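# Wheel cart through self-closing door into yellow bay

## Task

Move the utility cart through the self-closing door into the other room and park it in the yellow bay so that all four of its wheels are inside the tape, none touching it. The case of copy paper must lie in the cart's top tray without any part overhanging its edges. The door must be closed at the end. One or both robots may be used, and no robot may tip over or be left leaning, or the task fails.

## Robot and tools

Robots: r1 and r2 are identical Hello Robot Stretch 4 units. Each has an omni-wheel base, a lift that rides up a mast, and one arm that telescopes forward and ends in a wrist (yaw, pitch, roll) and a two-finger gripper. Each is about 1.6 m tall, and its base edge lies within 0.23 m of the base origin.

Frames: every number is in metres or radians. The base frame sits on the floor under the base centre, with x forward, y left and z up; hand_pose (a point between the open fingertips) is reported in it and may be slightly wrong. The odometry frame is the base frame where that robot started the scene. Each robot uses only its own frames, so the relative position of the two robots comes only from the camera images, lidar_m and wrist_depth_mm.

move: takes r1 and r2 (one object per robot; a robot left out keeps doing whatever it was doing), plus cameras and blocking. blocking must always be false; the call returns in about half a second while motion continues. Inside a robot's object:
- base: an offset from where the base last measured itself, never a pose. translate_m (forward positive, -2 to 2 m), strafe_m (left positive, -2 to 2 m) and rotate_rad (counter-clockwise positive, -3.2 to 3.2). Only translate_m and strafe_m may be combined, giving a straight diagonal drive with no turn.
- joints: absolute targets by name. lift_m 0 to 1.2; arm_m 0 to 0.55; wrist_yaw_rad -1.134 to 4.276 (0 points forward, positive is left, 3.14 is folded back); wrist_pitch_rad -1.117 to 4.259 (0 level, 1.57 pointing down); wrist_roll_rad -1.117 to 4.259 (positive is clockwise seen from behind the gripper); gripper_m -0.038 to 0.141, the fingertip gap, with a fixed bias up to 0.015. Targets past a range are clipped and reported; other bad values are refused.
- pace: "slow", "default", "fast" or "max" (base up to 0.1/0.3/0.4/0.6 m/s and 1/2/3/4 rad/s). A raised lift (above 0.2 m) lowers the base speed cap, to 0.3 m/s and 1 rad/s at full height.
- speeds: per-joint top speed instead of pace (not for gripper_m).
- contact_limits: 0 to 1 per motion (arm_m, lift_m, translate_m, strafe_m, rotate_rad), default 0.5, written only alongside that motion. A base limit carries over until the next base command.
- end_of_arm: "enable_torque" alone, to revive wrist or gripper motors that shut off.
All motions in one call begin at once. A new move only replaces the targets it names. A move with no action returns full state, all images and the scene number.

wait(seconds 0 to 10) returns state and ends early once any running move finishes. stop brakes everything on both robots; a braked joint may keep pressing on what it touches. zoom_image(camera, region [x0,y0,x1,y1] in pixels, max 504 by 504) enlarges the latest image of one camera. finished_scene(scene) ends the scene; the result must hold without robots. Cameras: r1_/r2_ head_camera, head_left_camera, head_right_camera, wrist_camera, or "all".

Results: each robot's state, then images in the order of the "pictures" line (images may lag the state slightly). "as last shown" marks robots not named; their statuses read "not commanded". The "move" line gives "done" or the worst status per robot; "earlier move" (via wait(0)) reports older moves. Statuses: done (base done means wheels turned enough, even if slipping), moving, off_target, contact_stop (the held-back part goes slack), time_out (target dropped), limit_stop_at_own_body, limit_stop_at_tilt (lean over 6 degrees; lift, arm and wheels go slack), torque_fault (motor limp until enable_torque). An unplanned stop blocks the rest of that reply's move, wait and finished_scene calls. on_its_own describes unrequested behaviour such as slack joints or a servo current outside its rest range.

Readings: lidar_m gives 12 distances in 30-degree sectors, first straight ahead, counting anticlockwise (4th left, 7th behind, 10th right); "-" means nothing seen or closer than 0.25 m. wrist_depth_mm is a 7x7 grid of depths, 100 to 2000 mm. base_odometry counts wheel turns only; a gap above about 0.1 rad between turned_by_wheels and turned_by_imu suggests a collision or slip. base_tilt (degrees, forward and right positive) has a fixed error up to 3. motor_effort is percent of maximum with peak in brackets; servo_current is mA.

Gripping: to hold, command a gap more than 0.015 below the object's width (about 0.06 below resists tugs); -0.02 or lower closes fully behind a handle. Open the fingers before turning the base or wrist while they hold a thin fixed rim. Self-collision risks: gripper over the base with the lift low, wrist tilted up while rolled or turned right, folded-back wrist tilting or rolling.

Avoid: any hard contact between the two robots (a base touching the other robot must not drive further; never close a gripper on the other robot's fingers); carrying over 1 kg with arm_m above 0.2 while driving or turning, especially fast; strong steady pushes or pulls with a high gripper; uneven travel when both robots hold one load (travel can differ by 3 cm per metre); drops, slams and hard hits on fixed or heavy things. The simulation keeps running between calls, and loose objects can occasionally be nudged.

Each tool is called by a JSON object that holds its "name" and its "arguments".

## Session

{"name": "move", "arguments": {"blocking": false}}

Scene clock: 0.00 s.
r1.base_odometry: x=+0.000 y=+0.000 heading=+0.000
r1.turned_by_wheels: +0.000
r1.turned_by_imu: +0.000
r1.base_tilt: forward=-1.6 right=+1.3
r1.lidar_m: 0.96 1.73 2.02 2.40 3.92 1.60 0.85 0.77 0.78 0.89 0.77 0.78
r1.base_status: not commanded
r1.joint_positions: lift_m=+0.124 arm_m=+0.000 wrist_yaw_rad=+3.194 wrist_pitch_rad=+0.002 wrist_roll_rad=+0.000 gripper_m=+0.056
r1.joint_status: not commanded
r1.measured_speeds: all 0
r1.motor_effort: lift_m=+19 arm_m=-4 wheel_0=-2 wheel_1=+1 wheel_2=+0
r1.servo_current: wrist_yaw_rad=59 wrist_pitch_rad=46 wrist_roll_rad=46 gripper_m=39
r1.hand_pose: x=-0.1216 y=+0.0722 z=+0.3019 quat_wxyz=(-0.026, -0.001, +0.000, +1.000) (m; r1's base frame)
r1.wrist_depth_mm: - 135 - - - - - / - 123 135 - - - - / - 121 191 - - - - / 110 136 194 - - - - / 137 - - - 1618 - - / 226 - 190 1098 188 1160 1118 / 224 163 750 798 768 768 759
r2.base_odometry: x=+0.000 y=+0.000 heading=+0.000
r2.turned_by_wheels: +0.000
r2.turned_by_imu: +0.000
r2.base_tilt: forward=-0.6 right=+0.1
r2.lidar_m: 1.29 1.32 1.58 2.33 2.36 2.78 1.41 1.41 2.77 2.39 2.42 1.48
r2.base_status: not commanded
r2.joint_positions: lift_m=+0.200 arm_m=+0.000 wrist_yaw_rad=+3.211 wrist_pitch_rad=+0.001 wrist_roll_rad=+0.000 gripper_m=+0.056
r2.joint_status: not commanded
r2.measured_speeds: all 0
r2.motor_effort: lift_m=+18 arm_m=-4 wheel_0=-1 wheel_1=+1 wheel_2=+1
r2.servo_current: wrist_yaw_rad=46 wrist_pitch_rad=39 wrist_roll_rad=52 gripper_m=52
r2.hand_pose: x=-0.1229 y=+0.0671 z=+0.3779 quat_wxyz=(-0.035, -0.001, +0.000, +0.999) (m; r2's base frame)
r2.wrist_depth_mm: - - 137 - - - - / - - 137 - - - - / - 109 138 - - - - / - 140 175 - - - - / 214 - - - - - - / 213 1281 196 1255 190 1336 1182 / 208 243 866 - - 854 878
pictures: r1_head_camera, r1_head_left_camera, r1_head_right_camera, r1_wrist_camera, r2_head_camera, r2_head_left_camera, r2_head_right_camera, r2_wrist_camera
Images, in order (width x height): r1_head_camera 420x560, r1_head_left_camera 420x672, r1_head_right_camera 420x672, r1_wrist_camera 616x392, r2_head_camera 420x560, r2_head_left_camera 420x672, r2_head_right_camera 420x672, r2_wrist_camera 616x392.

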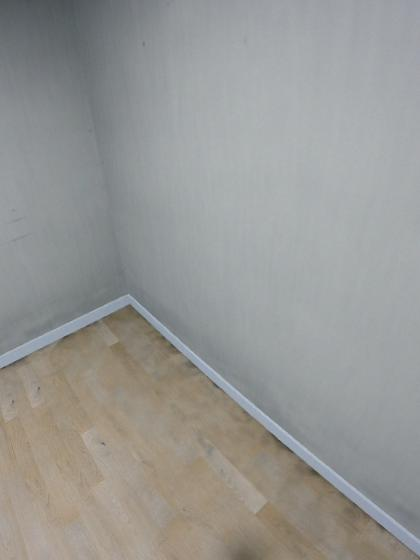

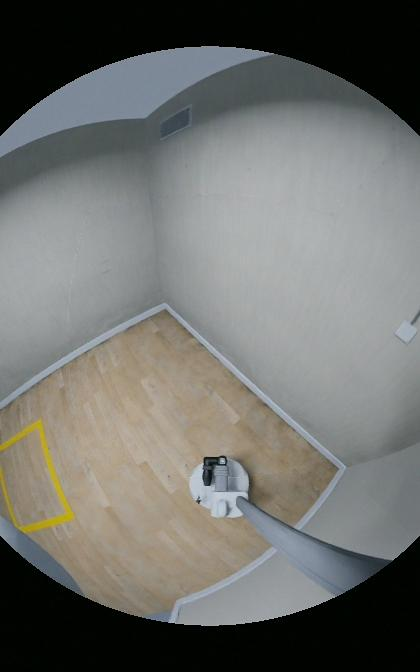

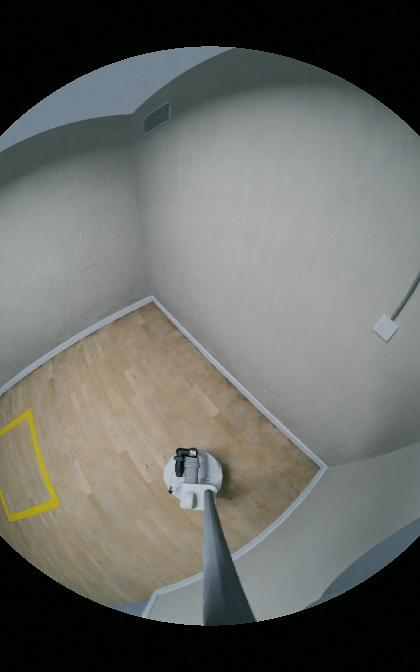

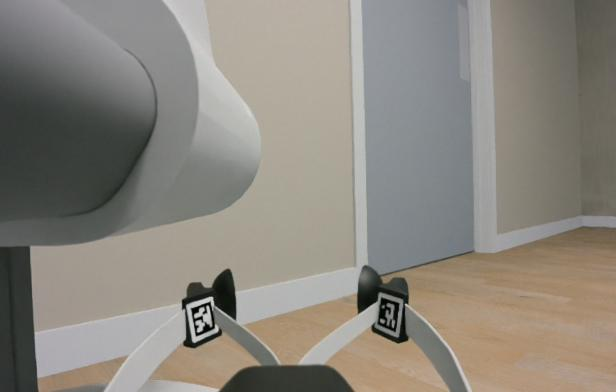

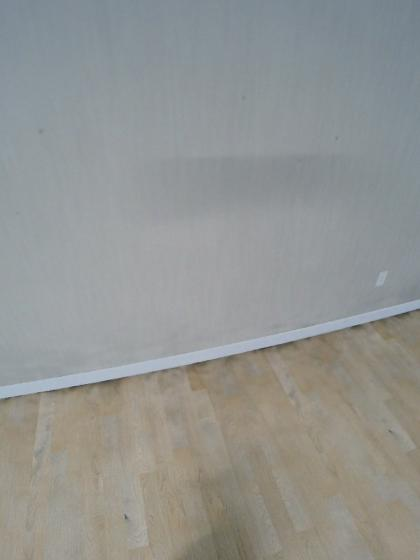

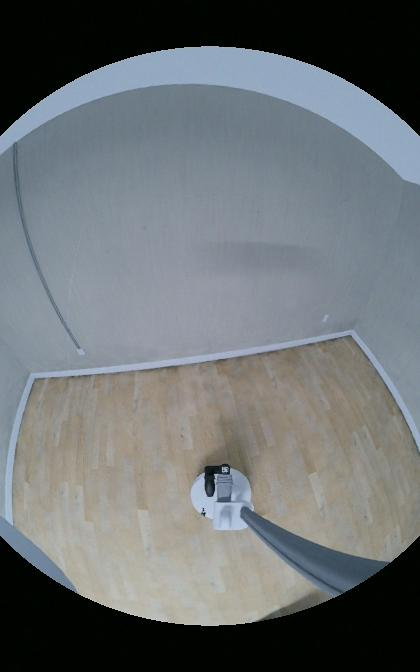

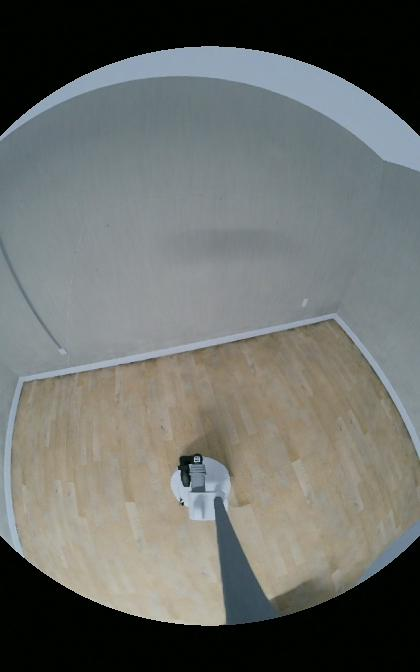

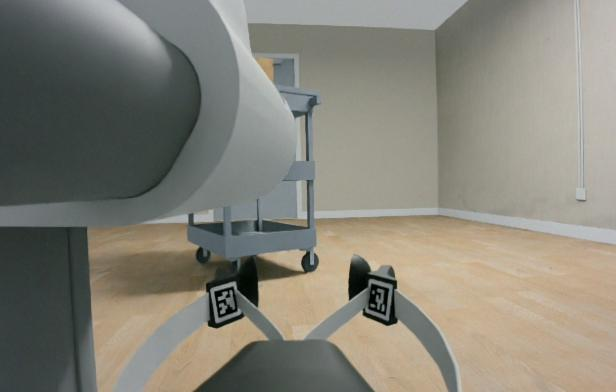

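{"name": "move", "arguments": {"blocking": false, "r1": {"base":{"rotate_rad":2.6},"joints":{"lift_m":0.5,"wrist_yaw_rad":0.0},"pace":"fast"}, "r2": {"base":{"rotate_rad":3.0},"joints":{"lift_m":0.5,"wrist_yaw_rad":0.0},"pace":"fast"}}}

{"name": "wait", "arguments": {"seconds": 2.5}}

{"name": "wait", "arguments": {"seconds": 1.5, "cameras": ["all"]}}

Scene clock: 7.17 s.
move: r1 moving; r2 moving
r1.base_odometry: x=+0.000 y=+0.000 heading=+0.379
r1.turned_by_wheels: +0.379
r1.turned_by_imu: +0.380
r1.base_tilt: forward=-1.6 right=+1.3
r1.lidar_m: 1.35 2.02 2.22 3.48 2.07 0.95 0.78 0.74 0.86 0.79 0.72 0.87
r1.base_status: rotate_rad moving
r1.joint_positions: lift_m=+0.187 arm_m=+0.000 wrist_yaw_rad=+2.554 wrist_pitch_rad=+0.002 wrist_roll_rad=+0.000 gripper_m=+0.056
r1.joint_status: lift_m moving; wrist_yaw_rad moving
r1.measured_speeds: translate_m=+0.001 strafe_m=-0.001 rotate_rad=+1.461 lift_m=+0.244 arm_m=+0.000 wrist_yaw_rad=-1.820 wrist_pitch_rad=+0.000 wrist_roll_rad=+0.000
r1.motor_effort: lift_m=+25(28) arm_m=+0(4) wheel_0=-9(11) wheel_1=-8(9) wheel_2=-8(9)
r1.servo_current: wrist_yaw_rad=85(111) wrist_pitch_rad=39(52) wrist_roll_rad=33(65) gripper_m=39(46)
r1.hand_pose: x=-0.0207 y=+0.2326 z=+0.3649 quat_wxyz=(+0.289, -0.001, +0.000, +0.957) (m; r1's base frame)
r1.wrist_depth_mm: - - 1336 - - - - / - - 1366 - - - - / - - 1366 - - - - / - - 1366 - - - - / - - 1336 - - - - / - - 190 1336 188 1308 1308 / - 164 878 917 904 866 917
r2.base_odometry: x=+0.000 y=+0.000 heading=+0.379
r2.turned_by_wheels: +0.379
r2.turned_by_imu: +0.368
r2.base_tilt: forward=-0.7 right=+0.0
r2.lidar_m: 1.30 1.44 2.25 2.32 2.57 1.55 1.43 3.02 2.43 2.39 1.66 1.33
r2.base_status: rotate_rad moving
r2.joint_positions: lift_m=+0.263 arm_m=+0.000 wrist_yaw_rad=+2.599 wrist_pitch_rad=+0.001 wrist_roll_rad=+0.000 gripper_m=+0.056
r2.joint_status: lift_m moving; wrist_yaw_rad moving
r2.measured_speeds: translate_m=-0.001 strafe_m=+0.001 rotate_rad=+1.462 lift_m=+0.244 arm_m=+0.000 wrist_yaw_rad=-1.743 wrist_pitch_rad=+0.000 wrist_roll_rad=+0.000
r2.motor_effort: lift_m=+24(25) arm_m=-4(4) wheel_0=-5(11) wheel_1=-11(11) wheel_2=-13(13)
r2.servo_current: wrist_yaw_rad=124(124) wrist_pitch_rad=46(46) wrist_roll_rad=52(65) gripper_m=46(52)
r2.hand_pose: x=-0.0310 y=+0.2237 z=+0.4410 quat_wxyz=(+0.268, -0.001, +0.000, +0.963) (m; r2's base frame)
r2.wrist_depth_mm: - - - - - - - / - 1708 - - - - - / 271 - - - - - - / - - - - - - - / - - - - - - - / 1499 1430 196 1499 190 1537 1336 / 1060 976 1060 - - 1008 976
pictures: none

Scene clock: 9.00 s.
earlier move: r1 done; r2 moving
r1.base_odometry: x=+0.000 y=+0.000 heading=+2.600
r1.turned_by_wheels: +2.221
r1.turned_by_imu: +2.233
r1.base_tilt: forward=-1.6 right=+1.3
r1.lidar_m: 1.69 0.88 0.77 0.76 0.89 0.78 0.75 0.93 1.68 2.03 2.39 3.93
r1.base_status: done
r1.joint_positions: lift_m=+0.500 arm_m=+0.000 wrist_yaw_rad=+0.003 wrist_pitch_rad=+0.002 wrist_roll_rad=+0.000 gripper_m=+0.056
r1.joint_status: all done
r1.measured_speeds: all 0
r1.motor_effort: lift_m=+24(28) arm_m=-4(4) wheel_0=+0(12) wheel_1=+0(10) wheel_2=+0(11)
r1.servo_current: wrist_yaw_rad=59(124) wrist_pitch_rad=39(52) wrist_roll_rad=46(65) gripper_m=39(52)
r1.hand_pose: x=+0.4595 y=-0.0867 z=+0.6772 quat_wxyz=(+1.000, +0.000, +0.001, +0.001) (m; r1's base frame)
r1.wrist_depth_mm: - - 1921 - - - - / 931 - 1983 - - - - / 931 - 1983 - - - - / 931 - 1983 - - - - / 946 - - - - - - / 946 - 192 - 187 - - / - 151 1537 153 1576 1464 1618
r2.base_odometry: x=+0.000 y=+0.000 heading=+3.000
r2.turned_by_wheels: +2.621
r2.turned_by_imu: +2.552
r2.base_tilt: forward=-0.6 right=+0.0
r2.lidar_m: 1.55 1.38 3.05 2.42 2.40 1.67 1.32 1.28 1.43 2.22 2.33 2.56
r2.base_status: done
r2.joint_positions: lift_m=+0.500 arm_m=+0.000 wrist_yaw_rad=+0.003 wrist_pitch_rad=+0.001 wrist_roll_rad=+0.000 gripper_m=+0.056
r2.joint_status: lift_m moving; wrist_yaw_rad moving
r2.measured_speeds: all 0
r2.motor_effort: lift_m=+21(26) arm_m=-4(4) wheel_0=-2(12) wheel_1=-1(12) wheel_2=-3(17)
r2.servo_current: wrist_yaw_rad=52(130) wrist_pitch_rad=39(46) wrist_roll_rad=33(65) gripper_m=52(52)
r2.hand_pose: x=+0.4596 y=-0.0866 z=+0.6776 quat_wxyz=(+1.000, +0.000, +0.001, +0.001) (m; r2's base frame)
r2.wrist_depth_mm: - - - - - - - / - - - - - - - / - 1430 - - - - - / - - - - - - - / - 1708 - - - - - / - 1708 195 - 192 - - / 1464 146 1464 - - 1464 1430
wait: 1.83 of 2.5 s (r1 has come to rest)
pictures: none

Scene clock: 9.07 s.
earlier move: r2 done
r1.base_odometry: x=+0.000 y=+0.000 heading=+2.600
r1.turned_by_wheels: +0.000
r1.turned_by_imu: +0.000
r1.base_tilt: forward=-1.6 right=+1.3
r1.lidar_m: 1.68 0.87 0.75 0.75 0.90 0.77 0.77 0.93 1.67 2.05 2.38 3.92
r1.base_status: done
r1.joint_positions: lift_m=+0.500 arm_m=+0.000 wrist_yaw_rad=+0.003 wrist_pitch_rad=+0.002 wrist_roll_rad=+0.000 gripper_m=+0.056
r1.joint_status: all done
r1.measured_speeds: all 0
r1.motor_effort: lift_m=+24(28) arm_m=-3(4) wheel_0=+0(12) wheel_1=+0(10) wheel_2=+0(11)
r1.servo_current: wrist_yaw_rad=46(124) wrist_pitch_rad=39(52) wrist_roll_rad=59(65) gripper_m=46(52)
r1.hand_pose: x=+0.4595 y=-0.0867 z=+0.6772 quat_wxyz=(+1.000, +0.000, +0.001, +0.001) (m; r1's base frame)
r1.wrist_depth_mm: - - - - - - - / 946 - 1921 - - - - / 917 - 1921 - - - - / 960 - 1983 - - - - / 946 - - - - - - / 946 - 192 - 187 - - / - 151 1537 154 1576 1464 1576
r2.base_odometry: x=+0.000 y=+0.000 heading=+3.000
r2.turned_by_wheels: +0.000
r2.turned_by_imu: +0.000
r2.base_tilt: forward=-0.7 right=+0.1
r2.lidar_m: 1.54 1.39 3.04 2.42 2.40 1.67 1.31 1.31 1.45 2.20 2.34 2.54
r2.base_status: done
r2.joint_positions: lift_m=+0.500 arm_m=+0.000 wrist_yaw_rad=+0.003 wrist_pitch_rad=+0.001 wrist_roll_rad=+0.000 gripper_m=+0.056
r2.joint_status: all done
r2.measured_speeds: all 0
r2.motor_effort: lift_m=+21(26) arm_m=-4(4) wheel_0=-2(12) wheel_1=-1(12) wheel_2=-3(17)
r2.servo_current: wrist_yaw_rad=33(130) wrist_pitch_rad=39(46) wrist_roll_rad=46(65) gripper_m=46(52)
r2.hand_pose: x=+0.4596 y=-0.0866 z=+0.6776 quat_wxyz=(+1.000, +0.000, +0.001, +0.001) (m; r2's base frame)
r2.wrist_depth_mm: - - - - - - - / - - - - - - - / - 1397 - - - - - / - - - - - - - / - 1708 - - - - - / - 1708 194 - 191 - - / 1464 147 1464 - - 1499 1430
wait: 0.07 of 1.5 s (r2 has come to rest)
pictures: r1_head_camera, r1_head_left_camera, r1_head_right_camera, r1_wrist_camera, r2_head_camera, r2_head_left_camera, r2_head_right_camera, r2_wrist_camera
Images, in order (width x height): r1_head_camera 420x560, r1_head_left_camera 420x672, r1_head_right_camera 420x672, r1_wrist_camera 616x392, r2_head_camera 420x560, r2_head_left_camera 420x672, r2_head_right_camera 420x672, r2_wrist_camera 616x392.

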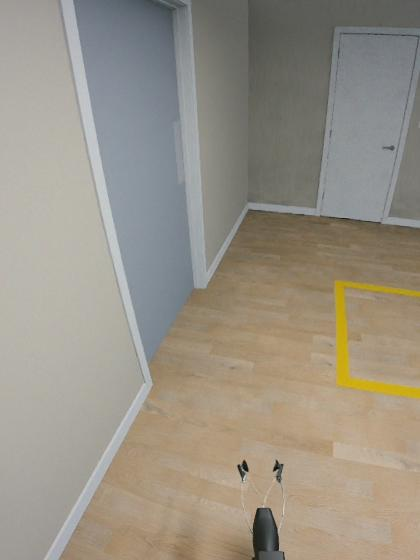

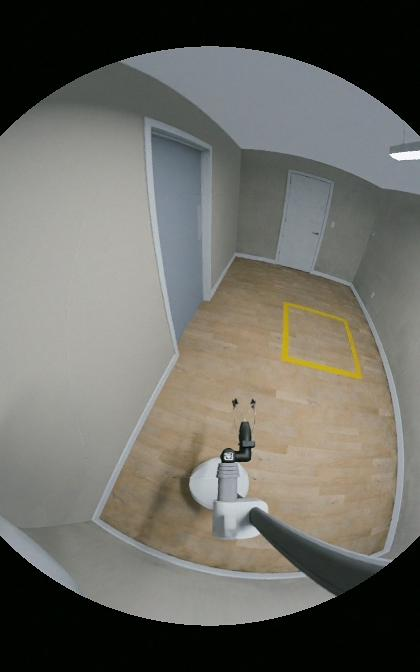

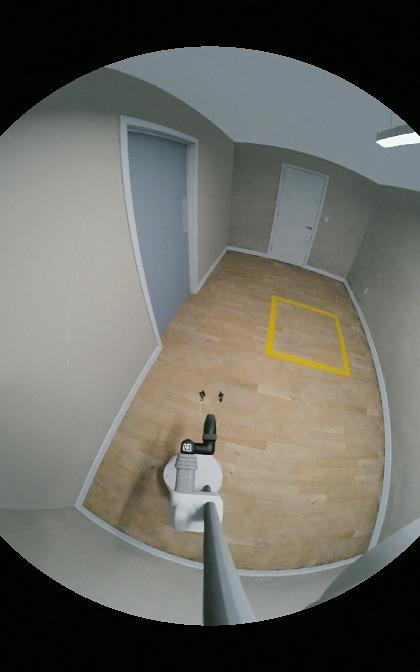

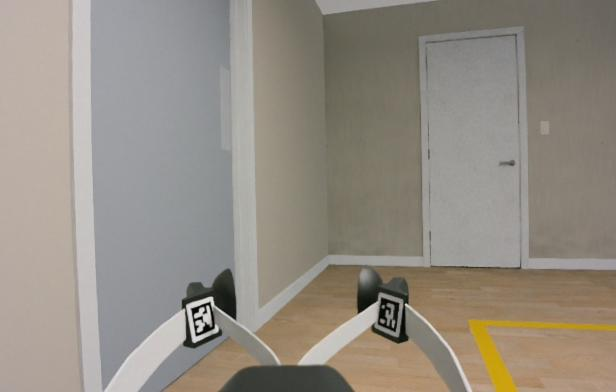

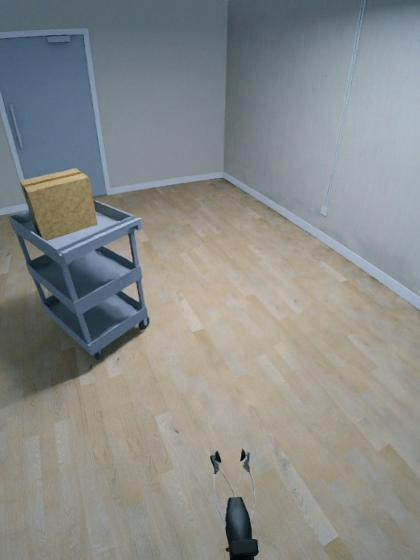

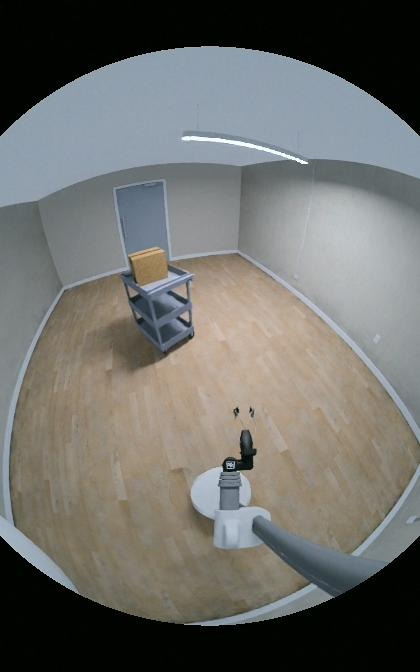

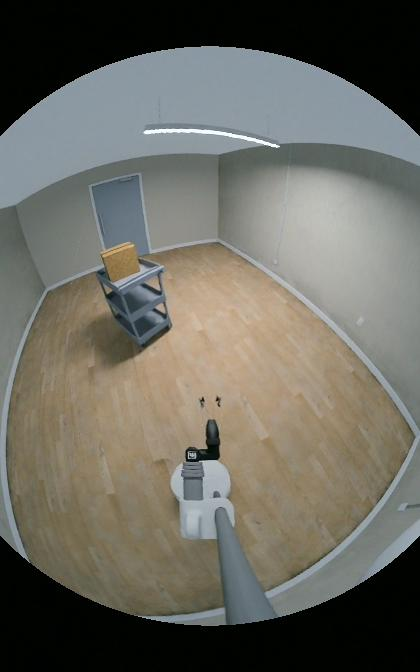

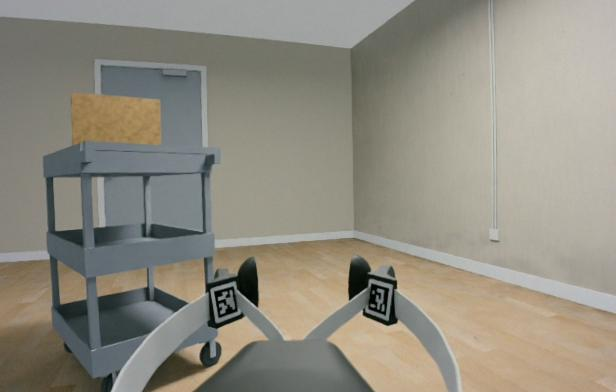

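{"name": "zoom_image", "arguments": {"camera": "r2_head_camera", "region": [0, 130, 180, 370]}}

{"name": "zoom_image", "arguments": {"camera": "r1_head_camera", "region": [60, 200, 420, 420]}}

Scaled by 2.100 from the camera's 420x560 image, which has a finer 1200x1600 frame.

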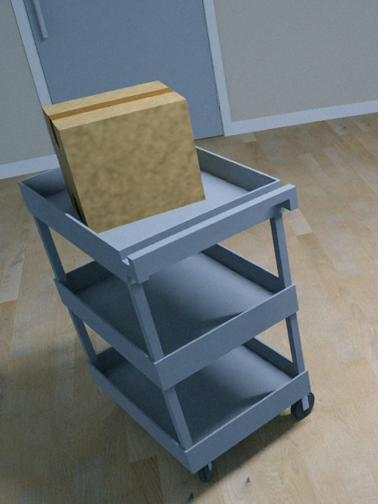

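Scaled by 1.400 from the camera's 420x560 image, which has a finer 600x800 frame.

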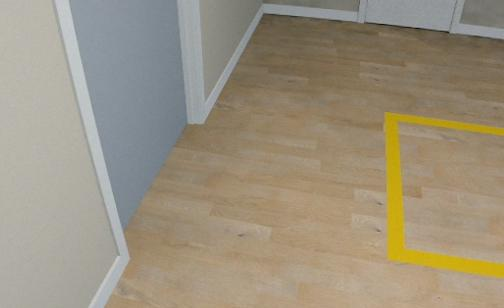

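{"name": "move", "arguments": {"blocking": false, "r1": {"base":{"translate_m":1.5,"strafe_m":-0.28},"pace":"fast"}, "r2": {"base":{"translate_m":2.0,"strafe_m":-0.12},"pace":"fast"}}}

{"name": "wait", "arguments": {"seconds": 5.5, "cameras": ["r2_head_camera","r2_head_left_camera"]}}

{"name": "wait", "arguments": {"seconds": 3, "cameras": ["r2_head_camera","r2_head_left_camera","r1_head_camera"]}}

Scene clock: 93.70 s.
move: r1 moving; r2 moving
r1.base_odometry: x=-0.038 y=+0.034 heading=+2.600
r1.turned_by_wheels: +0.000
r1.turned_by_imu: +0.000
r1.base_tilt: forward=-1.6 right=+1.3
r1.lidar_m: 1.67 0.87 0.74 0.73 0.89 0.82 0.82 0.99 1.75 2.04 2.40 3.86
r1.base_status: translate_m moving; strafe_m moving
r1.joint_positions: lift_m=+0.500 arm_m=+0.000 wrist_yaw_rad=+0.003 wrist_pitch_rad=+0.002 wrist_roll_rad=+0.000 gripper_m=+0.056
r1.joint_status: not commanded
r1.measured_speeds: translate_m=+0.195 strafe_m=-0.036 rotate_rad=+0.001 lift_m=+0.000 arm_m=+0.000 wrist_yaw_rad=+0.000 wrist_pitch_rad=+0.000 wrist_roll_rad=+0.000
r1.motor_effort: lift_m=+24(24) arm_m=-4(4) wheel_0=+7(10) wheel_1=+8(8) wheel_2=-12(12)
r1.servo_current: wrist_yaw_rad=59(65) wrist_pitch_rad=46(46) wrist_roll_rad=39(65) gripper_m=39(46)
r1.hand_pose: x=+0.4595 y=-0.0867 z=+0.6772 quat_wxyz=(+1.000, +0.000, +0.001, +0.001) (m; r1's base frame)
r1.wrist_depth_mm: - - 1983 - - - - / 891 - 1921 - - - - / 891 - 1983 - - - - / 878 - 1983 - - - - / 878 - 1983 - - - - / 904 - 191 - 187 - - / - 151 1499 153 1576 1464 1661
r2.base_odometry: x=-0.049 y=+0.010 heading=+3.000
r2.turned_by_wheels: +0.000
r2.turned_by_imu: +0.001
r2.base_tilt: forward=-0.7 right=+0.0
r2.lidar_m: 1.51 1.35 3.10 2.42 2.41 1.74 1.39 1.36 1.47 2.24 2.31 2.53
r2.base_status: translate_m moving; strafe_m moving
r2.joint_positions: lift_m=+0.500 arm_m=+0.000 wrist_yaw_rad=+0.003 wrist_pitch_rad=+0.001 wrist_roll_rad=+0.000 gripper_m=+0.056
r2.joint_status: not commanded
r2.measured_speeds: translate_m=+0.195 strafe_m=-0.014 rotate_rad=-0.002 lift_m=+0.000 arm_m=+0.000 wrist_yaw_rad=+0.000 wrist_pitch_rad=+0.000 wrist_roll_rad=+0.000
r2.motor_effort: lift_m=+21(21) arm_m=-4(4) wheel_0=+9(9) wheel_1=+9(9) wheel_2=-14(15)
r2.servo_current: wrist_yaw_rad=52(52) wrist_pitch_rad=39(46) wrist_roll_rad=39(59) gripper_m=46(52)
r2.hand_pose: x=+0.4596 y=-0.0866 z=+0.6776 quat_wxyz=(+1.000, +0.000, +0.001, +0.001) (m; r2's base frame)
r2.wrist_depth_mm: - - - - - - - / - - - - - - - / - 1366 - - - - - / - - - - - - - / - 1756 - - - - - / 1921 1756 195 - 191 - 1983 / 1464 124 1499 - - 1464 1430
pictures: none

Scene clock: 98.37 s.
earlier move: r1 done; r2 moving
r1.base_odometry: x=-1.141 y=+1.013 heading=+2.600
r1.turned_by_wheels: +0.000
r1.turned_by_imu: -0.001
r1.base_tilt: forward=-1.6 right=+1.3
r1.lidar_m: 1.23 0.81 0.69 0.68 0.74 1.31 2.29 2.51 2.17 2.19 2.56 2.41
r1.base_status: done
r1.joint_positions: lift_m=+0.500 arm_m=+0.000 wrist_yaw_rad=+0.003 wrist_pitch_rad=+0.002 wrist_roll_rad=+0.000 gripper_m=+0.056
r1.joint_status: not commanded
r1.measured_speeds: all 0
r1.motor_effort: lift_m=+24(24) arm_m=-4(4) wheel_0=+0(12) wheel_1=+0(8) wheel_2=+2(13)
r1.servo_current: wrist_yaw_rad=39(78) wrist_pitch_rad=46(52) wrist_roll_rad=52(72) gripper_m=39(52)
r1.hand_pose: x=+0.4595 y=-0.0867 z=+0.6772 quat_wxyz=(+1.000, +0.000, +0.001, +0.001) (m; r1's base frame)
r1.wrist_depth_mm: - - - - - - - / - - - - - - - / - - - - - - - / - - - - - - - / - - - - - - - / - - 190 - 187 - - / - 141 189 143 1618 1464 1618
r2.base_odometry: x=-1.826 y=+0.374 heading=+3.000
r2.turned_by_wheels: +0.000
r2.turned_by_imu: +0.002
r2.base_tilt: forward=-0.7 right=+0.1
r2.lidar_m: 2.55 2.82 3.02 0.52 0.46 3.52 3.03 2.98 1.95 1.56 1.53 1.71
r2.base_status: translate_m moving; strafe_m moving
r2.joint_positions: lift_m=+0.500 arm_m=+0.000 wrist_yaw_rad=+0.003 wrist_pitch_rad=+0.001 wrist_roll_rad=+0.000 gripper_m=+0.056
r2.joint_status: not commanded
r2.measured_speeds: translate_m=+0.339 strafe_m=-0.021 rotate_rad=-0.003 lift_m=+0.000 arm_m=+0.000 wrist_yaw_rad=+0.000 wrist_pitch_rad=+0.000 wrist_roll_rad=+0.000
r2.motor_effort: lift_m=+20(21) arm_m=-4(5) wheel_0=+5(14) wheel_1=+3(9) wheel_2=-2(17)
r2.servo_current: wrist_yaw_rad=39(59) wrist_pitch_rad=39(46) wrist_roll_rad=52(59) gripper_m=52(59)
r2.hand_pose: x=+0.4596 y=-0.0866 z=+0.6777 quat_wxyz=(+1.000, +0.000, +0.001, +0.001) (m; r2's base frame)
r2.wrist_depth_mm: - - - - - - - / - - - - - - - / - - - - - - - / - - - - - - - / - - - - - - - / - - 196 - 192 1756 - / 1499 1464 1576 - - 1430 1397
wait: 4.67 of 5.5 s (r1 has come to rest)
pictures: r2_head_camera, r2_head_left_camera
Images, in order (width x height): r2_head_camera 420x560, r2_head_left_camera 420x672.

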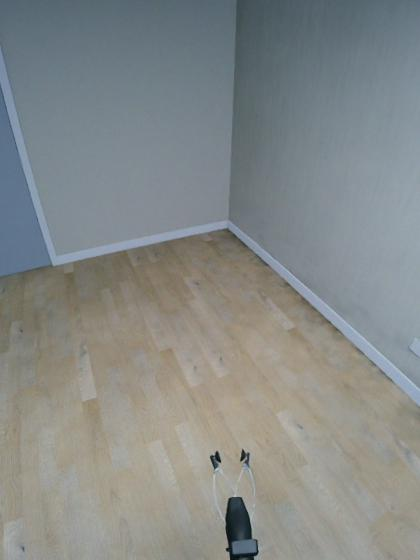

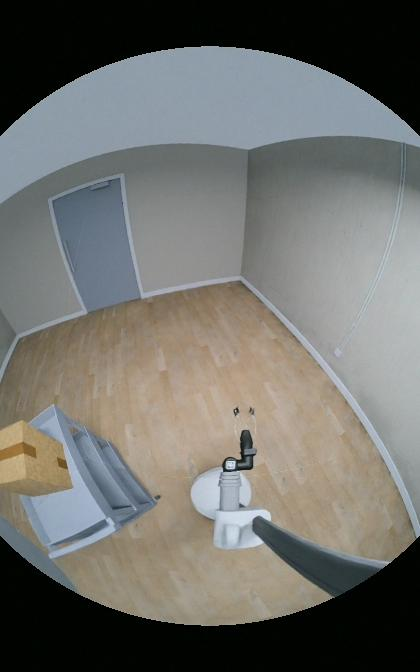

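Scene clock: 99.50 s.
earlier move: r2 done
r1.base_odometry: x=-1.141 y=+1.013 heading=+2.600
r1.turned_by_wheels: +0.000
r1.turned_by_imu: +0.000
r1.base_tilt: forward=-1.5 right=+1.3
r1.lidar_m: 1.26 0.81 0.68 0.69 0.75 1.33 2.29 2.53 2.18 2.18 2.54 2.42
r1.base_status: done
r1.joint_positions: lift_m=+0.500 arm_m=+0.000 wrist_yaw_rad=+0.003 wrist_pitch_rad=+0.002 wrist_roll_rad=+0.000 gripper_m=+0.056
r1.joint_status: not commanded
r1.measured_speeds: all 0
r1.motor_effort: lift_m=+24(24) arm_m=-3(4) wheel_0=+0(12) wheel_1=+0(8) wheel_2=+2(13)
r1.servo_current: wrist_yaw_rad=59(78) wrist_pitch_rad=46(52) wrist_roll_rad=65(72) gripper_m=39(52)
r1.hand_pose: x=+0.4595 y=-0.0867 z=+0.6772 quat_wxyz=(+1.000, +0.000, +0.001, +0.001) (m; r1's base frame)
r1.wrist_depth_mm: - - - - - - - / - - - - - - - / - - - - - - - / - - - - - - - / - - - - - - - / - - 190 - 187 - - / - 141 188 143 1576 1430 1618
r2.base_odometry: x=-1.963 y=+0.402 heading=+3.000
r2.turned_by_wheels: +0.000
r2.turned_by_imu: +0.001
r2.base_tilt: forward=-0.7 right=+0.0
r2.lidar_m: 2.47 2.69 2.94 0.69 0.56 3.61 3.15 3.10 1.87 1.50 1.47 1.60
r2.base_status: done
r2.joint_positions: lift_m=+0.500 arm_m=+0.000 wrist_yaw_rad=+0.003 wrist_pitch_rad=+0.001 wrist_roll_rad=+0.000 gripper_m=+0.056
r2.joint_status: not commanded
r2.measured_speeds: all 0
r2.motor_effort: lift_m=+20(21) arm_m=-4(5) wheel_0=+2(14) wheel_1=+2(9) wheel_2=-3(17)
r2.servo_current: wrist_yaw_rad=39(65) wrist_pitch_rad=46(46) wrist_roll_rad=52(59) gripper_m=39(59)
r2.hand_pose: x=+0.4596 y=-0.0866 z=+0.6777 quat_wxyz=(+1.000, +0.000, +0.001, +0.001) (m; r2's base frame)
r2.wrist_depth_mm: - - - - - - - / - - - - - - - / - - - - - - - / - - - - - - - / - - - - - - - / - - 196 - 192 - - / 1537 1464 1576 - - 1397 1281
wait: 1.13 of 3 s (r2 has come to rest)
pictures: r1_head_camera, r2_head_camera, r2_head_left_camera
Images, in order (width x height): r1_head_camera 420x560, r2_head_camera 420x560, r2_head_left_camera 420x672.

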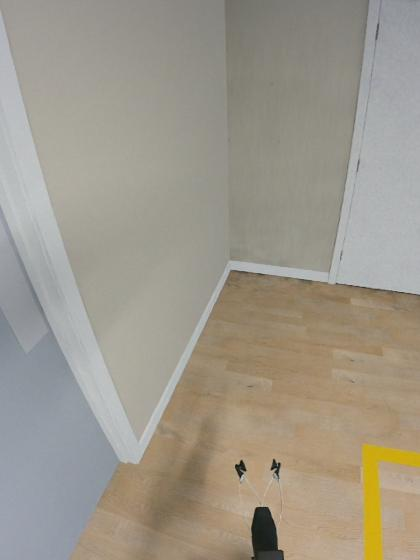

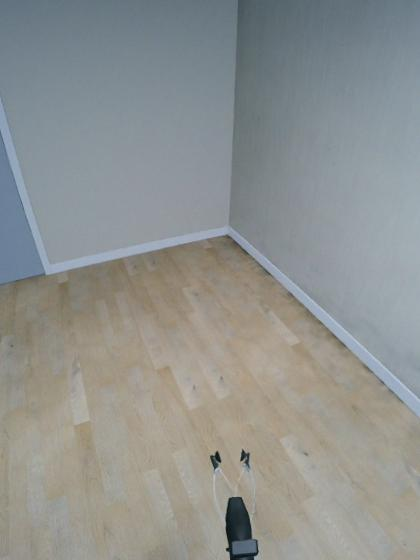

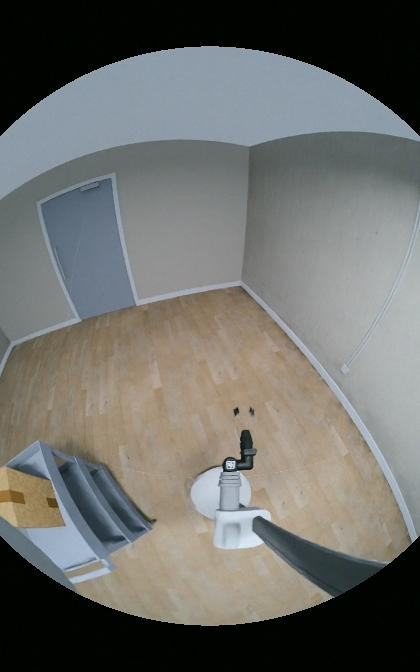

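{"name": "move", "arguments": {"blocking": false, "r1": {"base":{"translate_m":0.22,"strafe_m":-0.1}}, "r2": {"base":{"translate_m":1.41,"strafe_m":1.92},"joints":{"lift_m":0.87,"gripper_m":0.1},"pace":"fast"}}}

{"name": "wait", "arguments": {"seconds": 3}}

{"name": "move", "arguments": {"blocking": false, "r1": {"base":{"rotate_rad":1.31}}}}

{"name": "wait", "arguments": {"seconds": 2}}

{"name": "wait", "arguments": {"seconds": 5, "cameras": ["r2_head_camera","r2_head_left_camera","r1_head_camera"]}}

{"name": "move", "arguments": {"blocking": false, "r2": {"base":{"rotate_rad":1.48},"joints":{"wrist_yaw_rad":-0.873}}}}

{"name": "wait", "arguments": {"seconds": 3, "cameras": ["r2_head_camera","r2_head_left_camera","r2_head_right_camera","r2_wrist_camera"]}}

Scene clock: 122.57 s.
move: r1 moving; r2 moving
r1.base_odometry: x=-1.161 y=+1.041 heading=+2.600
r1.turned_by_wheels: +0.000
r1.turned_by_imu: +0.000
r1.base_tilt: forward=-1.6 right=+1.3
r1.lidar_m: 1.26 0.82 0.69 0.68 0.78 1.31 2.34 2.52 2.18 2.17 2.55 2.39
r1.base_status: translate_m moving; strafe_m moving
r1.joint_positions: lift_m=+0.500 arm_m=+0.000 wrist_yaw_rad=+0.003 wrist_pitch_rad=+0.002 wrist_roll_rad=+0.000 gripper_m=+0.056
r1.joint_status: not commanded
r1.measured_speeds: translate_m=+0.122 strafe_m=-0.057 rotate_rad=+0.002 lift_m=+0.000 arm_m=+0.000 wrist_yaw_rad=+0.000 wrist_pitch_rad=+0.000 wrist_roll_rad=+0.000
r1.motor_effort: lift_m=+24(24) arm_m=-3(4) wheel_0=+10(12) wheel_1=+5(6) wheel_2=-9(9)
r1.servo_current: wrist_yaw_rad=39(65) wrist_pitch_rad=39(46) wrist_roll_rad=72(72) gripper_m=39(46)
r1.hand_pose: x=+0.4595 y=-0.0867 z=+0.6772 quat_wxyz=(+1.000, +0.000, +0.001, +0.001) (m; r1's base frame)
r1.wrist_depth_mm: - - - - - - - / - - - - - - - / - - - - - - - / - - - - - - - / - - - - - - - / - - 190 - 188 1983 - / - 140 189 143 1661 1499 1618
r2.base_odometry: x=-1.998 y=+0.366 heading=+2.999
r2.turned_by_wheels: +0.000
r2.turned_by_imu: +0.000
r2.base_tilt: forward=-0.7 right=+0.1
r2.lidar_m: 2.51 2.66 2.89 0.65 0.54 0.54 3.19 3.15 1.89 1.49 1.49 1.62
r2.base_status: translate_m moving; strafe_m moving
r2.joint_positions: lift_m=+0.563 arm_m=+0.000 wrist_yaw_rad=+0.003 wrist_pitch_rad=+0.001 wrist_roll_rad=+0.000 gripper_m=+0.075
r2.joint_status: lift_m moving; gripper_m moving
r2.measured_speeds: translate_m=+0.116 strafe_m=+0.158 rotate_rad=+0.000 lift_m=+0.243 arm_m=+0.000 wrist_yaw_rad=+0.000 wrist_pitch_rad=+0.000 wrist_roll_rad=+0.000
r2.motor_effort: lift_m=+25(25) arm_m=-4(4) wheel_0=-5(11) wheel_1=+13(13) wheel_2=-10(12)
r2.servo_current: wrist_yaw_rad=39(52) wrist_pitch_rad=39(46) wrist_roll_rad=39(59) gripper_m=111(111)
r2.hand_pose: x=+0.4595 y=-0.0867 z=+0.7410 quat_wxyz=(+1.000, +0.000, +0.001, +0.001) (m; r2's base frame)
r2.wrist_depth_mm: - - - - - - - / - - - - - - - / - - - - - - - / - - - - - - - / - - - - - - - / - - 190 - 190 - - / 1661 1576 1708 - 1618 1499 -
pictures: none

Scene clock: 124.23 s.
earlier move: r1 done; r2 moving
r1.base_odometry: x=-1.278 y=+1.212 heading=+2.600
r1.turned_by_wheels: +0.000
r1.turned_by_imu: +0.000
r1.base_tilt: forward=-1.6 right=+1.3
r1.lidar_m: 1.34 0.76 0.72 0.73 0.87 1.38 2.52 2.47 2.15 2.15 2.51 2.17
r1.base_status: done
r1.joint_positions: lift_m=+0.500 arm_m=+0.000 wrist_yaw_rad=+0.003 wrist_pitch_rad=+0.002 wrist_roll_rad=+0.000 gripper_m=+0.056
r1.joint_status: not commanded
r1.measured_speeds: all 0
r1.motor_effort: lift_m=+24(24) arm_m=-3(4) wheel_0=+1(12) wheel_1=+2(6) wheel_2=+0(10)
r1.servo_current: wrist_yaw_rad=39(65) wrist_pitch_rad=46(52) wrist_roll_rad=46(72) gripper_m=39(46)
r1.hand_pose: x=+0.4595 y=-0.0867 z=+0.6772 quat_wxyz=(+1.000, +0.000, +0.001, +0.001) (m; r1's base frame)
r1.wrist_depth_mm: - - - - - 1756 - / - - - - - 1808 - / - - - - - 1708 - / - - - - - 1756 - / - - - - - 1808 - / - - 191 - 188 1756 - / - 140 1229 143 1576 1464 1499
r2.base_odometry: x=-2.432 y=-0.076 heading=+2.999
r2.turned_by_wheels: +0.000
r2.turned_by_imu: +0.002
r2.base_tilt: forward=-0.6 right=+0.0
r2.lidar_m: 2.18 2.12 2.27 2.94 0.49 0.47 0.56 3.65 2.33 1.85 1.83 2.00
r2.base_status: translate_m moving; strafe_m moving
r2.joint_positions: lift_m=+0.870 arm_m=+0.000 wrist_yaw_rad=+0.002 wrist_pitch_rad=+0.001 wrist_roll_rad=+0.000 gripper_m=+0.100
r2.joint_status: all done
r2.measured_speeds: translate_m=+0.237 strafe_m=+0.321 rotate_rad=-0.003 lift_m=+0.000 arm_m=+0.000 wrist_yaw_rad=+0.000 wrist_pitch_rad=+0.000 wrist_roll_rad=+0.000
r2.motor_effort: lift_m=+21(25) arm_m=-4(4) wheel_0=-4(11) wheel_1=+8(15) wheel_2=-8(12)
r2.servo_current: wrist_yaw_rad=39(59) wrist_pitch_rad=39(46) wrist_roll_rad=52(59) gripper_m=52(111)
r2.hand_pose: x=+0.4595 y=-0.0867 z=+1.0476 quat_wxyz=(+1.000, +0.000, +0.001, +0.001) (m; r2's base frame)
r2.wrist_depth_mm: - - - - - - - / - - - - - - - / - - - - - - - / - - - - - - - / - - - - - - - / - - 190 - 195 - - / - - - - - - -
wait: 1.67 of 3 s (r1 has come to rest)
pictures: none

Scene clock: 124.73 s.
earlier move: r2 moving
move: r1 moving
r1.base_odometry: x=-1.278 y=+1.212 heading=+2.853
r1.turned_by_wheels: +0.252
r1.turned_by_imu: +0.253
r1.base_tilt: forward=-1.6 right=+1.3
r1.lidar_m: 0.95 0.72 0.71 0.76 0.94 2.51 2.63 2.24 2.12 2.25 2.27 2.18
r1.base_status: rotate_rad moving
r1.joint_positions: lift_m=+0.500 arm_m=+0.000 wrist_yaw_rad=+0.002 wrist_pitch_rad=+0.002 wrist_roll_rad=+0.000 gripper_m=+0.056
r1.joint_status: not commanded
r1.measured_speeds: translate_m=+0.000 strafe_m=-0.001 rotate_rad=+0.975 lift_m=+0.000 arm_m=+0.000 wrist_yaw_rad=+0.000 wrist_pitch_rad=+0.000 wrist_roll_rad=+0.000
r1.motor_effort: lift_m=+24(24) arm_m=-4(4) wheel_0=-7(10) wheel_1=-7(9) wheel_2=-6(7)
r1.servo_current: wrist_yaw_rad=59(59) wrist_pitch_rad=39(52) wrist_roll_rad=39(65) gripper_m=39(46)
r1.hand_pose: x=+0.4595 y=-0.0868 z=+0.6772 quat_wxyz=(+1.000, +0.000, +0.001, +0.001) (m; r1's base frame)
r1.wrist_depth_mm: - - - - - - 1537 / - - - - - - 1618 / - - - - - - 1576 / - - - - - - 1576 / - - - - - - 1576 / - - 190 - 187 - 1618 / - 141 - 137 1537 1499 1499
r2.base_odometry: x=-2.572 y=-0.219 heading=+2.999
r2.turned_by_wheels: +0.000
r2.turned_by_imu: +0.000
r2.base_tilt: forward=-0.7 right=+0.1
r2.lidar_m: 1.98 1.95 2.08 2.87 2.83 0.50 0.52 0.87 2.44 1.95 1.93 2.10
r2.base_status: translate_m moving; strafe_m moving
r2.joint_positions: lift_m=+0.870 arm_m=+0.000 wrist_yaw_rad=+0.002 wrist_pitch_rad=+0.001 wrist_roll_rad=+0.000 gripper_m=+0.100
r2.joint_status: not commanded
r2.measured_speeds: translate_m=+0.237 strafe_m=+0.322 rotate_rad=-0.004 lift_m=+0.000 arm_m=+0.000 wrist_yaw_rad=+0.000 wrist_pitch_rad=+0.000 wrist_roll_rad=+0.000
r2.motor_effort: lift_m=+21(21) arm_m=-4(5) wheel_0=-4(10) wheel_1=+8(9) wheel_2=-8(9)
r2.servo_current: wrist_yaw_rad=46(52) wrist_pitch_rad=33(46) wrist_roll_rad=52(59) gripper_m=52(52)
r2.hand_pose: x=+0.4595 y=-0.0867 z=+1.0477 quat_wxyz=(+1.000, +0.000, +0.001, +0.001) (m; r2's base frame)
r2.wrist_depth_mm: - - - - - - - / - - - - - - - / - - - - - - - / - - - - - - - / - - - - - - - / - - 188 - 196 - - / - - - - - - -
pictures: none

Scene clock: 126.13 s.
earlier move: r1 done; r2 moving
r1.base_odometry: x=-1.278 y=+1.212 heading=-2.373
r1.turned_by_wheels: +1.057
r1.turned_by_imu: +1.063
r1.base_tilt: forward=-1.6 right=+1.3
r1.lidar_m: 0.73 0.76 0.93 2.53 2.63 2.19 2.11 2.23 2.28 2.20 0.93 0.73
r1.base_status: done
r1.joint_positions: lift_m=+0.500 arm_m=+0.000 wrist_yaw_rad=+0.002 wrist_pitch_rad=+0.002 wrist_roll_rad=+0.000 gripper_m=+0.056
r1.joint_status: not commanded
r1.measured_speeds: all 0
r1.motor_effort: lift_m=+23(24) arm_m=-4(4) wheel_0=-3(10) wheel_1=+0(9) wheel_2=+0(8)
r1.servo_current: wrist_yaw_rad=33(65) wrist_pitch_rad=39(52) wrist_roll_rad=46(65) gripper_m=46(46)
r1.hand_pose: x=+0.4595 y=-0.0868 z=+0.6772 quat_wxyz=(+1.000, +0.000, +0.001, +0.001) (m; r1's base frame)
r1.wrist_depth_mm: 517 517 517 517 512 512 - / 525 521 521 521 517 512 436 / 525 521 517 521 517 508 433 / 530 525 525 517 521 517 439 / 530 525 521 525 521 512 442 / 535 530 193 521 187 517 442 / 530 525 525 153 525 469 -
r2.base_odometry: x=-2.964 y=-0.619 heading=+2.999
r2.turned_by_wheels: +0.000
r2.turned_by_imu: +0.001
r2.base_tilt: forward=-0.7 right=+0.1
r2.lidar_m: 1.51 1.48 1.63 2.51 2.54 2.79 0.85 0.81 2.81 2.26 2.21 1.86
r2.base_status: translate_m moving; strafe_m moving
r2.joint_positions: lift_m=+0.870 arm_m=+0.000 wrist_yaw_rad=+0.002 wrist_pitch_rad=+0.001 wrist_roll_rad=+0.000 gripper_m=+0.100
r2.joint_status: not commanded
r2.measured_speeds: translate_m=+0.238 strafe_m=+0.324 rotate_rad=+0.003 lift_m=+0.000 arm_m=+0.000 wrist_yaw_rad=+0.000 wrist_pitch_rad=+0.000 wrist_roll_rad=+0.000
r2.motor_effort: lift_m=+21(21) arm_m=-4(5) wheel_0=-3(10) wheel_1=+7(9) wheel_2=-8(10)
r2.servo_current: wrist_yaw_rad=52(52) wrist_pitch_rad=46(46) wrist_roll_rad=52(59) gripper_m=52(59)
r2.hand_pose: x=+0.4595 y=-0.0867 z=+1.0477 quat_wxyz=(+1.000, +0.000, +0.001, +0.001) (m; r2's base frame)
r2.wrist_depth_mm: - - - - - - - / - - - - - - - / - - - - - - - / - - - - - - - / - - - - - - - / - - 189 - 186 - - / - - - - - - -
wait: 1.40 of 2 s (r1 has come to rest)
pictures: none

Scene clock: 129.30 s.
earlier move: r2 done
r1.base_odometry: x=-1.278 y=+1.212 heading=-2.373
r1.turned_by_wheels: +0.000
r1.turned_by_imu: +0.000
r1.base_tilt: forward=-1.6 right=+1.3
r1.lidar_m: 0.72 0.75 0.94 2.51 2.61 2.22 2.12 2.22 2.28 2.19 0.95 0.72
r1.base_status: done
r1.joint_positions: lift_m=+0.500 arm_m=+0.000 wrist_yaw_rad=+0.002 wrist_pitch_rad=+0.002 wrist_roll_rad=+0.000 gripper_m=+0.056
r1.joint_status: not commanded
r1.measured_speeds: all 0
r1.motor_effort: lift_m=+23(24) arm_m=-3(4) wheel_0=-3(10) wheel_1=-1(9) wheel_2=+0(8)
r1.servo_current: wrist_yaw_rad=46(72) wrist_pitch_rad=46(52) wrist_roll_rad=52(65) gripper_m=33(52)
r1.hand_pose: x=+0.4595 y=-0.0868 z=+0.6772 quat_wxyz=(+1.000, +0.000, +0.001, +0.001) (m; r1's base frame)
r1.wrist_depth_mm: 521 521 517 521 517 512 - / 521 521 521 521 517 512 436 / 525 521 521 521 512 512 436 / 521 525 521 521 521 512 439 / 525 530 521 521 525 521 436 / 535 530 193 521 187 517 439 / 530 530 525 154 521 466 -
r2.base_odometry: x=-3.631 y=-1.299 heading=+2.999
r2.turned_by_wheels: +0.000
r2.turned_by_imu: +0.002
r2.base_tilt: forward=-0.7 right=+0.0
r2.lidar_m: 0.68 0.61 0.75 1.15 2.03 2.22 3.48 1.68 3.43 2.77 1.77 0.88
r2.base_status: done
r2.joint_positions: lift_m=+0.870 arm_m=+0.000 wrist_yaw_rad=+0.002 wrist_pitch_rad=+0.001 wrist_roll_rad=+0.000 gripper_m=+0.100
r2.joint_status: not commanded
r2.measured_speeds: all 0
r2.motor_effort: lift_m=+21(21) arm_m=-4(5) wheel_0=-2(10) wheel_1=-1(9) wheel_2=-4(10)
r2.servo_current: wrist_yaw_rad=52(59) wrist_pitch_rad=52(52) wrist_roll_rad=33(59) gripper_m=46(59)
r2.hand_pose: x=+0.4595 y=-0.0867 z=+1.0477 quat_wxyz=(+1.000, +0.000, +0.001, +0.001) (m; r2's base frame)
r2.wrist_depth_mm: - - - - - - - / - - - - - - - / - - - - - - - / - - - - - - - / - - - - - - - / - - 189 - 185 - - / - - - - - - -
wait: 3.17 of 5 s (r2 has come to rest)
pictures: r1_head_camera, r2_head_camera, r2_head_left_camera
Images, in order (width x height): r1_head_camera 420x560, r2_head_camera 420x560, r2_head_left_camera 420x672.

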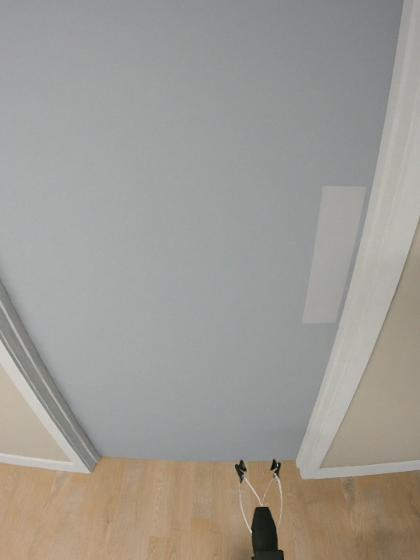

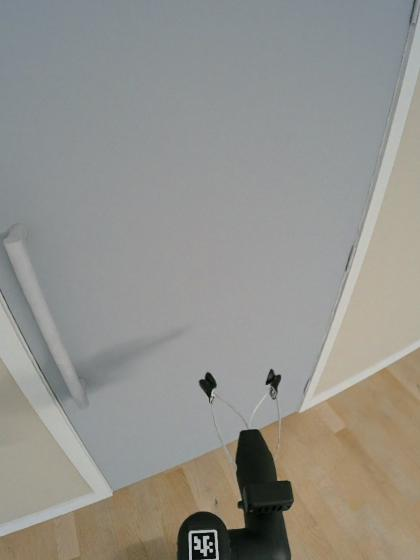

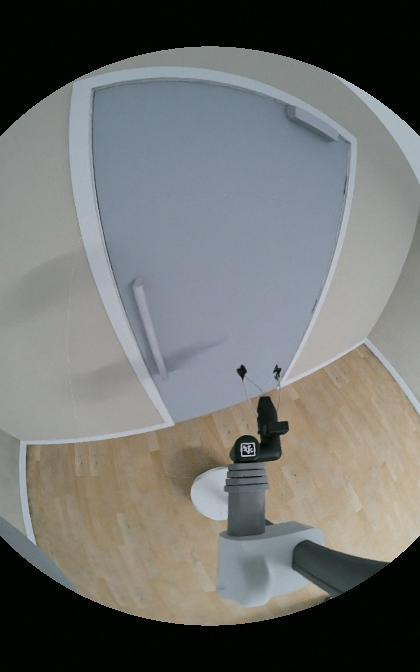

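Scene clock: 129.80 s.
move: r2 moving
r1: as last shown
r1.lidar_m: 0.71 0.77 0.94 2.51 2.63 2.20 2.11 2.25 2.26 2.18 0.95 0.74
r1.motor_effort: lift_m=+23(23) arm_m=-4(4) wheel_0=-3(4) wheel_1=-1(1) wheel_2=+0(0)
r1.servo_current: wrist_yaw_rad=52(59) wrist_pitch_rad=39(52) wrist_roll_rad=46(59) gripper_m=39(46)
r1.wrist_depth_mm: 521 517 517 521 512 512 - / 525 525 525 521 517 508 433 / 525 521 521 521 512 512 433 / 525 525 525 517 517 517 439 / 530 525 530 525 521 517 442 / 525 525 193 521 187 517 439 / 530 530 525 153 521 469 -
r2.base_odometry: x=-3.631 y=-1.299 heading=-3.033
r2.turned_by_wheels: +0.251
r2.turned_by_imu: +0.244
r2.base_tilt: forward=-0.7 right=+0.1
r2.lidar_m: 0.64 0.61 0.86 1.82 2.05 2.57 1.72 1.66 2.97 2.70 1.13 0.74
r2.base_status: rotate_rad moving
r2.joint_positions: lift_m=+0.870 arm_m=+0.000 wrist_yaw_rad=-0.563 wrist_pitch_rad=+0.001 wrist_roll_rad=+0.000 gripper_m=+0.100
r2.joint_status: wrist_yaw_rad moving
r2.measured_speeds: translate_m=-0.001 strafe_m=-0.001 rotate_rad=+0.965 lift_m=+0.000 arm_m=+0.000 wrist_yaw_rad=-1.743 wrist_pitch_rad=+0.000 wrist_roll_rad=+0.000
r2.motor_effort: lift_m=+21(21) arm_m=-4(4) wheel_0=-6(12) wheel_1=-9(10) wheel_2=-11(12)
r2.servo_current: wrist_yaw_rad=104(169) wrist_pitch_rad=39(46) wrist_roll_rad=39(59) gripper_m=46(59)
r2.hand_pose: x=+0.3681 y=-0.2279 z=+1.0477 quat_wxyz=(+0.961, +0.000, +0.001, -0.278) (m; r2's base frame)
r2.wrist_depth_mm: - - - - - - - / - - - - - - - / - - - - - - - / - - - - - - - / - - - - 226 - - / - - 188 - 185 - - / - - - - - - -
pictures: none

Scene clock: 131.33 s.
earlier move: r2 done
r1.base_odometry: x=-1.278 y=+1.212 heading=-2.373
r1.turned_by_wheels: +0.000
r1.turned_by_imu: +0.000
r1.base_tilt: forward=-1.6 right=+1.3
r1.lidar_m: 0.71 0.75 0.93 2.51 2.64 2.20 2.12 2.21 2.29 2.20 0.93 0.72
r1.base_status: not commanded
r1.joint_positions: lift_m=+0.500 arm_m=+0.000 wrist_yaw_rad=+0.002 wrist_pitch_rad=+0.002 wrist_roll_rad=+0.000 gripper_m=+0.056
r1.joint_status: not commanded
r1.measured_speeds: all 0
r1.motor_effort: lift_m=+23(23) arm_m=-4(4) wheel_0=-3(4) wheel_1=+0(1) wheel_2=+0(0)
r1.servo_current: wrist_yaw_rad=39(72) wrist_pitch_rad=46(52) wrist_roll_rad=46(65) gripper_m=39(46)
r1.hand_pose: x=+0.4595 y=-0.0868 z=+0.6772 quat_wxyz=(+1.000, +0.000, +0.001, +0.001) (m; r1's base frame)
r1.wrist_depth_mm: 525 521 517 512 512 512 - / 521 525 521 521 512 517 436 / 525 521 521 521 512 512 439 / 525 525 521 521 521 521 442 / 521 525 525 521 517 517 445 / 525 530 194 521 187 525 442 / 530 525 525 153 525 473 -
r2.base_odometry: x=-3.631 y=-1.299 heading=-1.805
r2.turned_by_wheels: +1.228
r2.turned_by_imu: +1.196
r2.base_tilt: forward=-0.7 right=+0.1
r2.lidar_m: 1.01 2.02 2.13 3.01 1.68 2.17 2.81 2.32 0.95 0.67 0.61 0.72
r2.base_status: done
r2.joint_positions: lift_m=+0.870 arm_m=+0.000 wrist_yaw_rad=-0.870 wrist_pitch_rad=+0.001 wrist_roll_rad=+0.000 gripper_m=+0.100
r2.joint_status: all done
r2.measured_speeds: all 0
r2.motor_effort: lift_m=+21(21) arm_m=-4(4) wheel_0=-2(12) wheel_1=-2(10) wheel_2=-4(12)
r2.servo_current: wrist_yaw_rad=46(169) wrist_pitch_rad=39(46) wrist_roll_rad=39(59) gripper_m=52(59)
r2.hand_pose: x=+0.2901 y=-0.2768 z=+1.0477 quat_wxyz=(+0.907, +0.000, +0.000, -0.421) (m; r2's base frame)
r2.wrist_depth_mm: - - - 521 433 - - / - - - 517 439 - - / - - - 525 442 - - / - - - 530 442 - - / - - - 525 442 - - / - - 188 530 192 - - / - - - - - - -
wait: 1.53 of 3 s (r2 has come to rest)
pictures: r2_head_camera, r2_head_left_camera, r2_head_right_camera, r2_wrist_camera
Images, in order (width x height): r2_head_camera 420x560, r2_head_left_camera 420x672, r2_head_right_camera 420x672, r2_wrist_camera 616x392.

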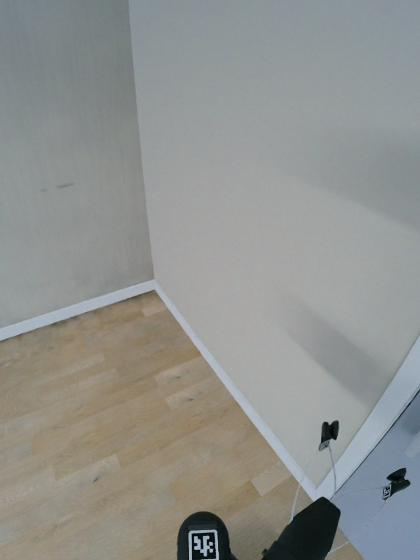

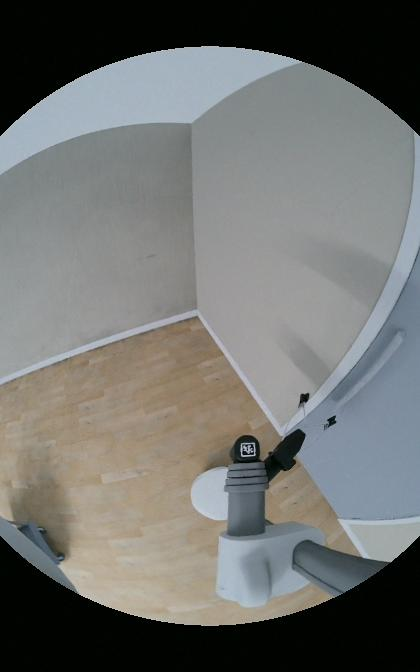

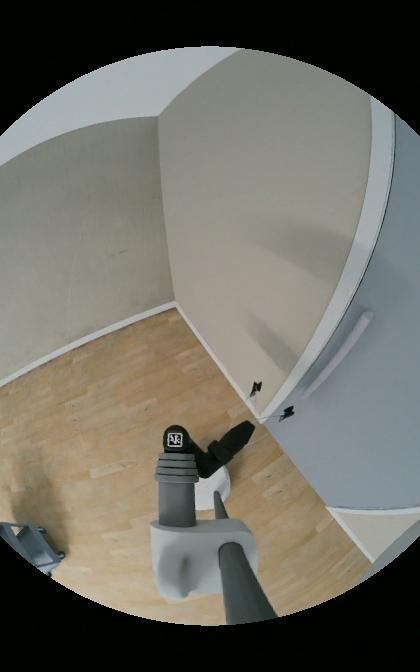

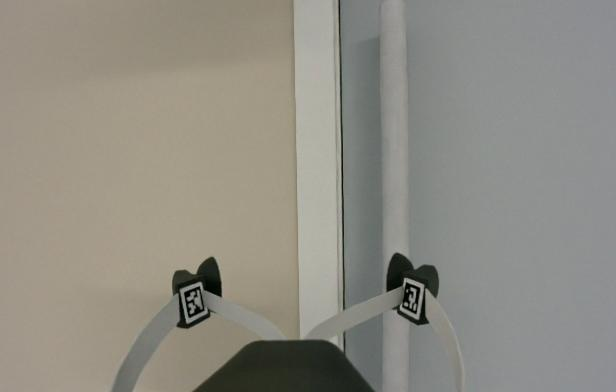

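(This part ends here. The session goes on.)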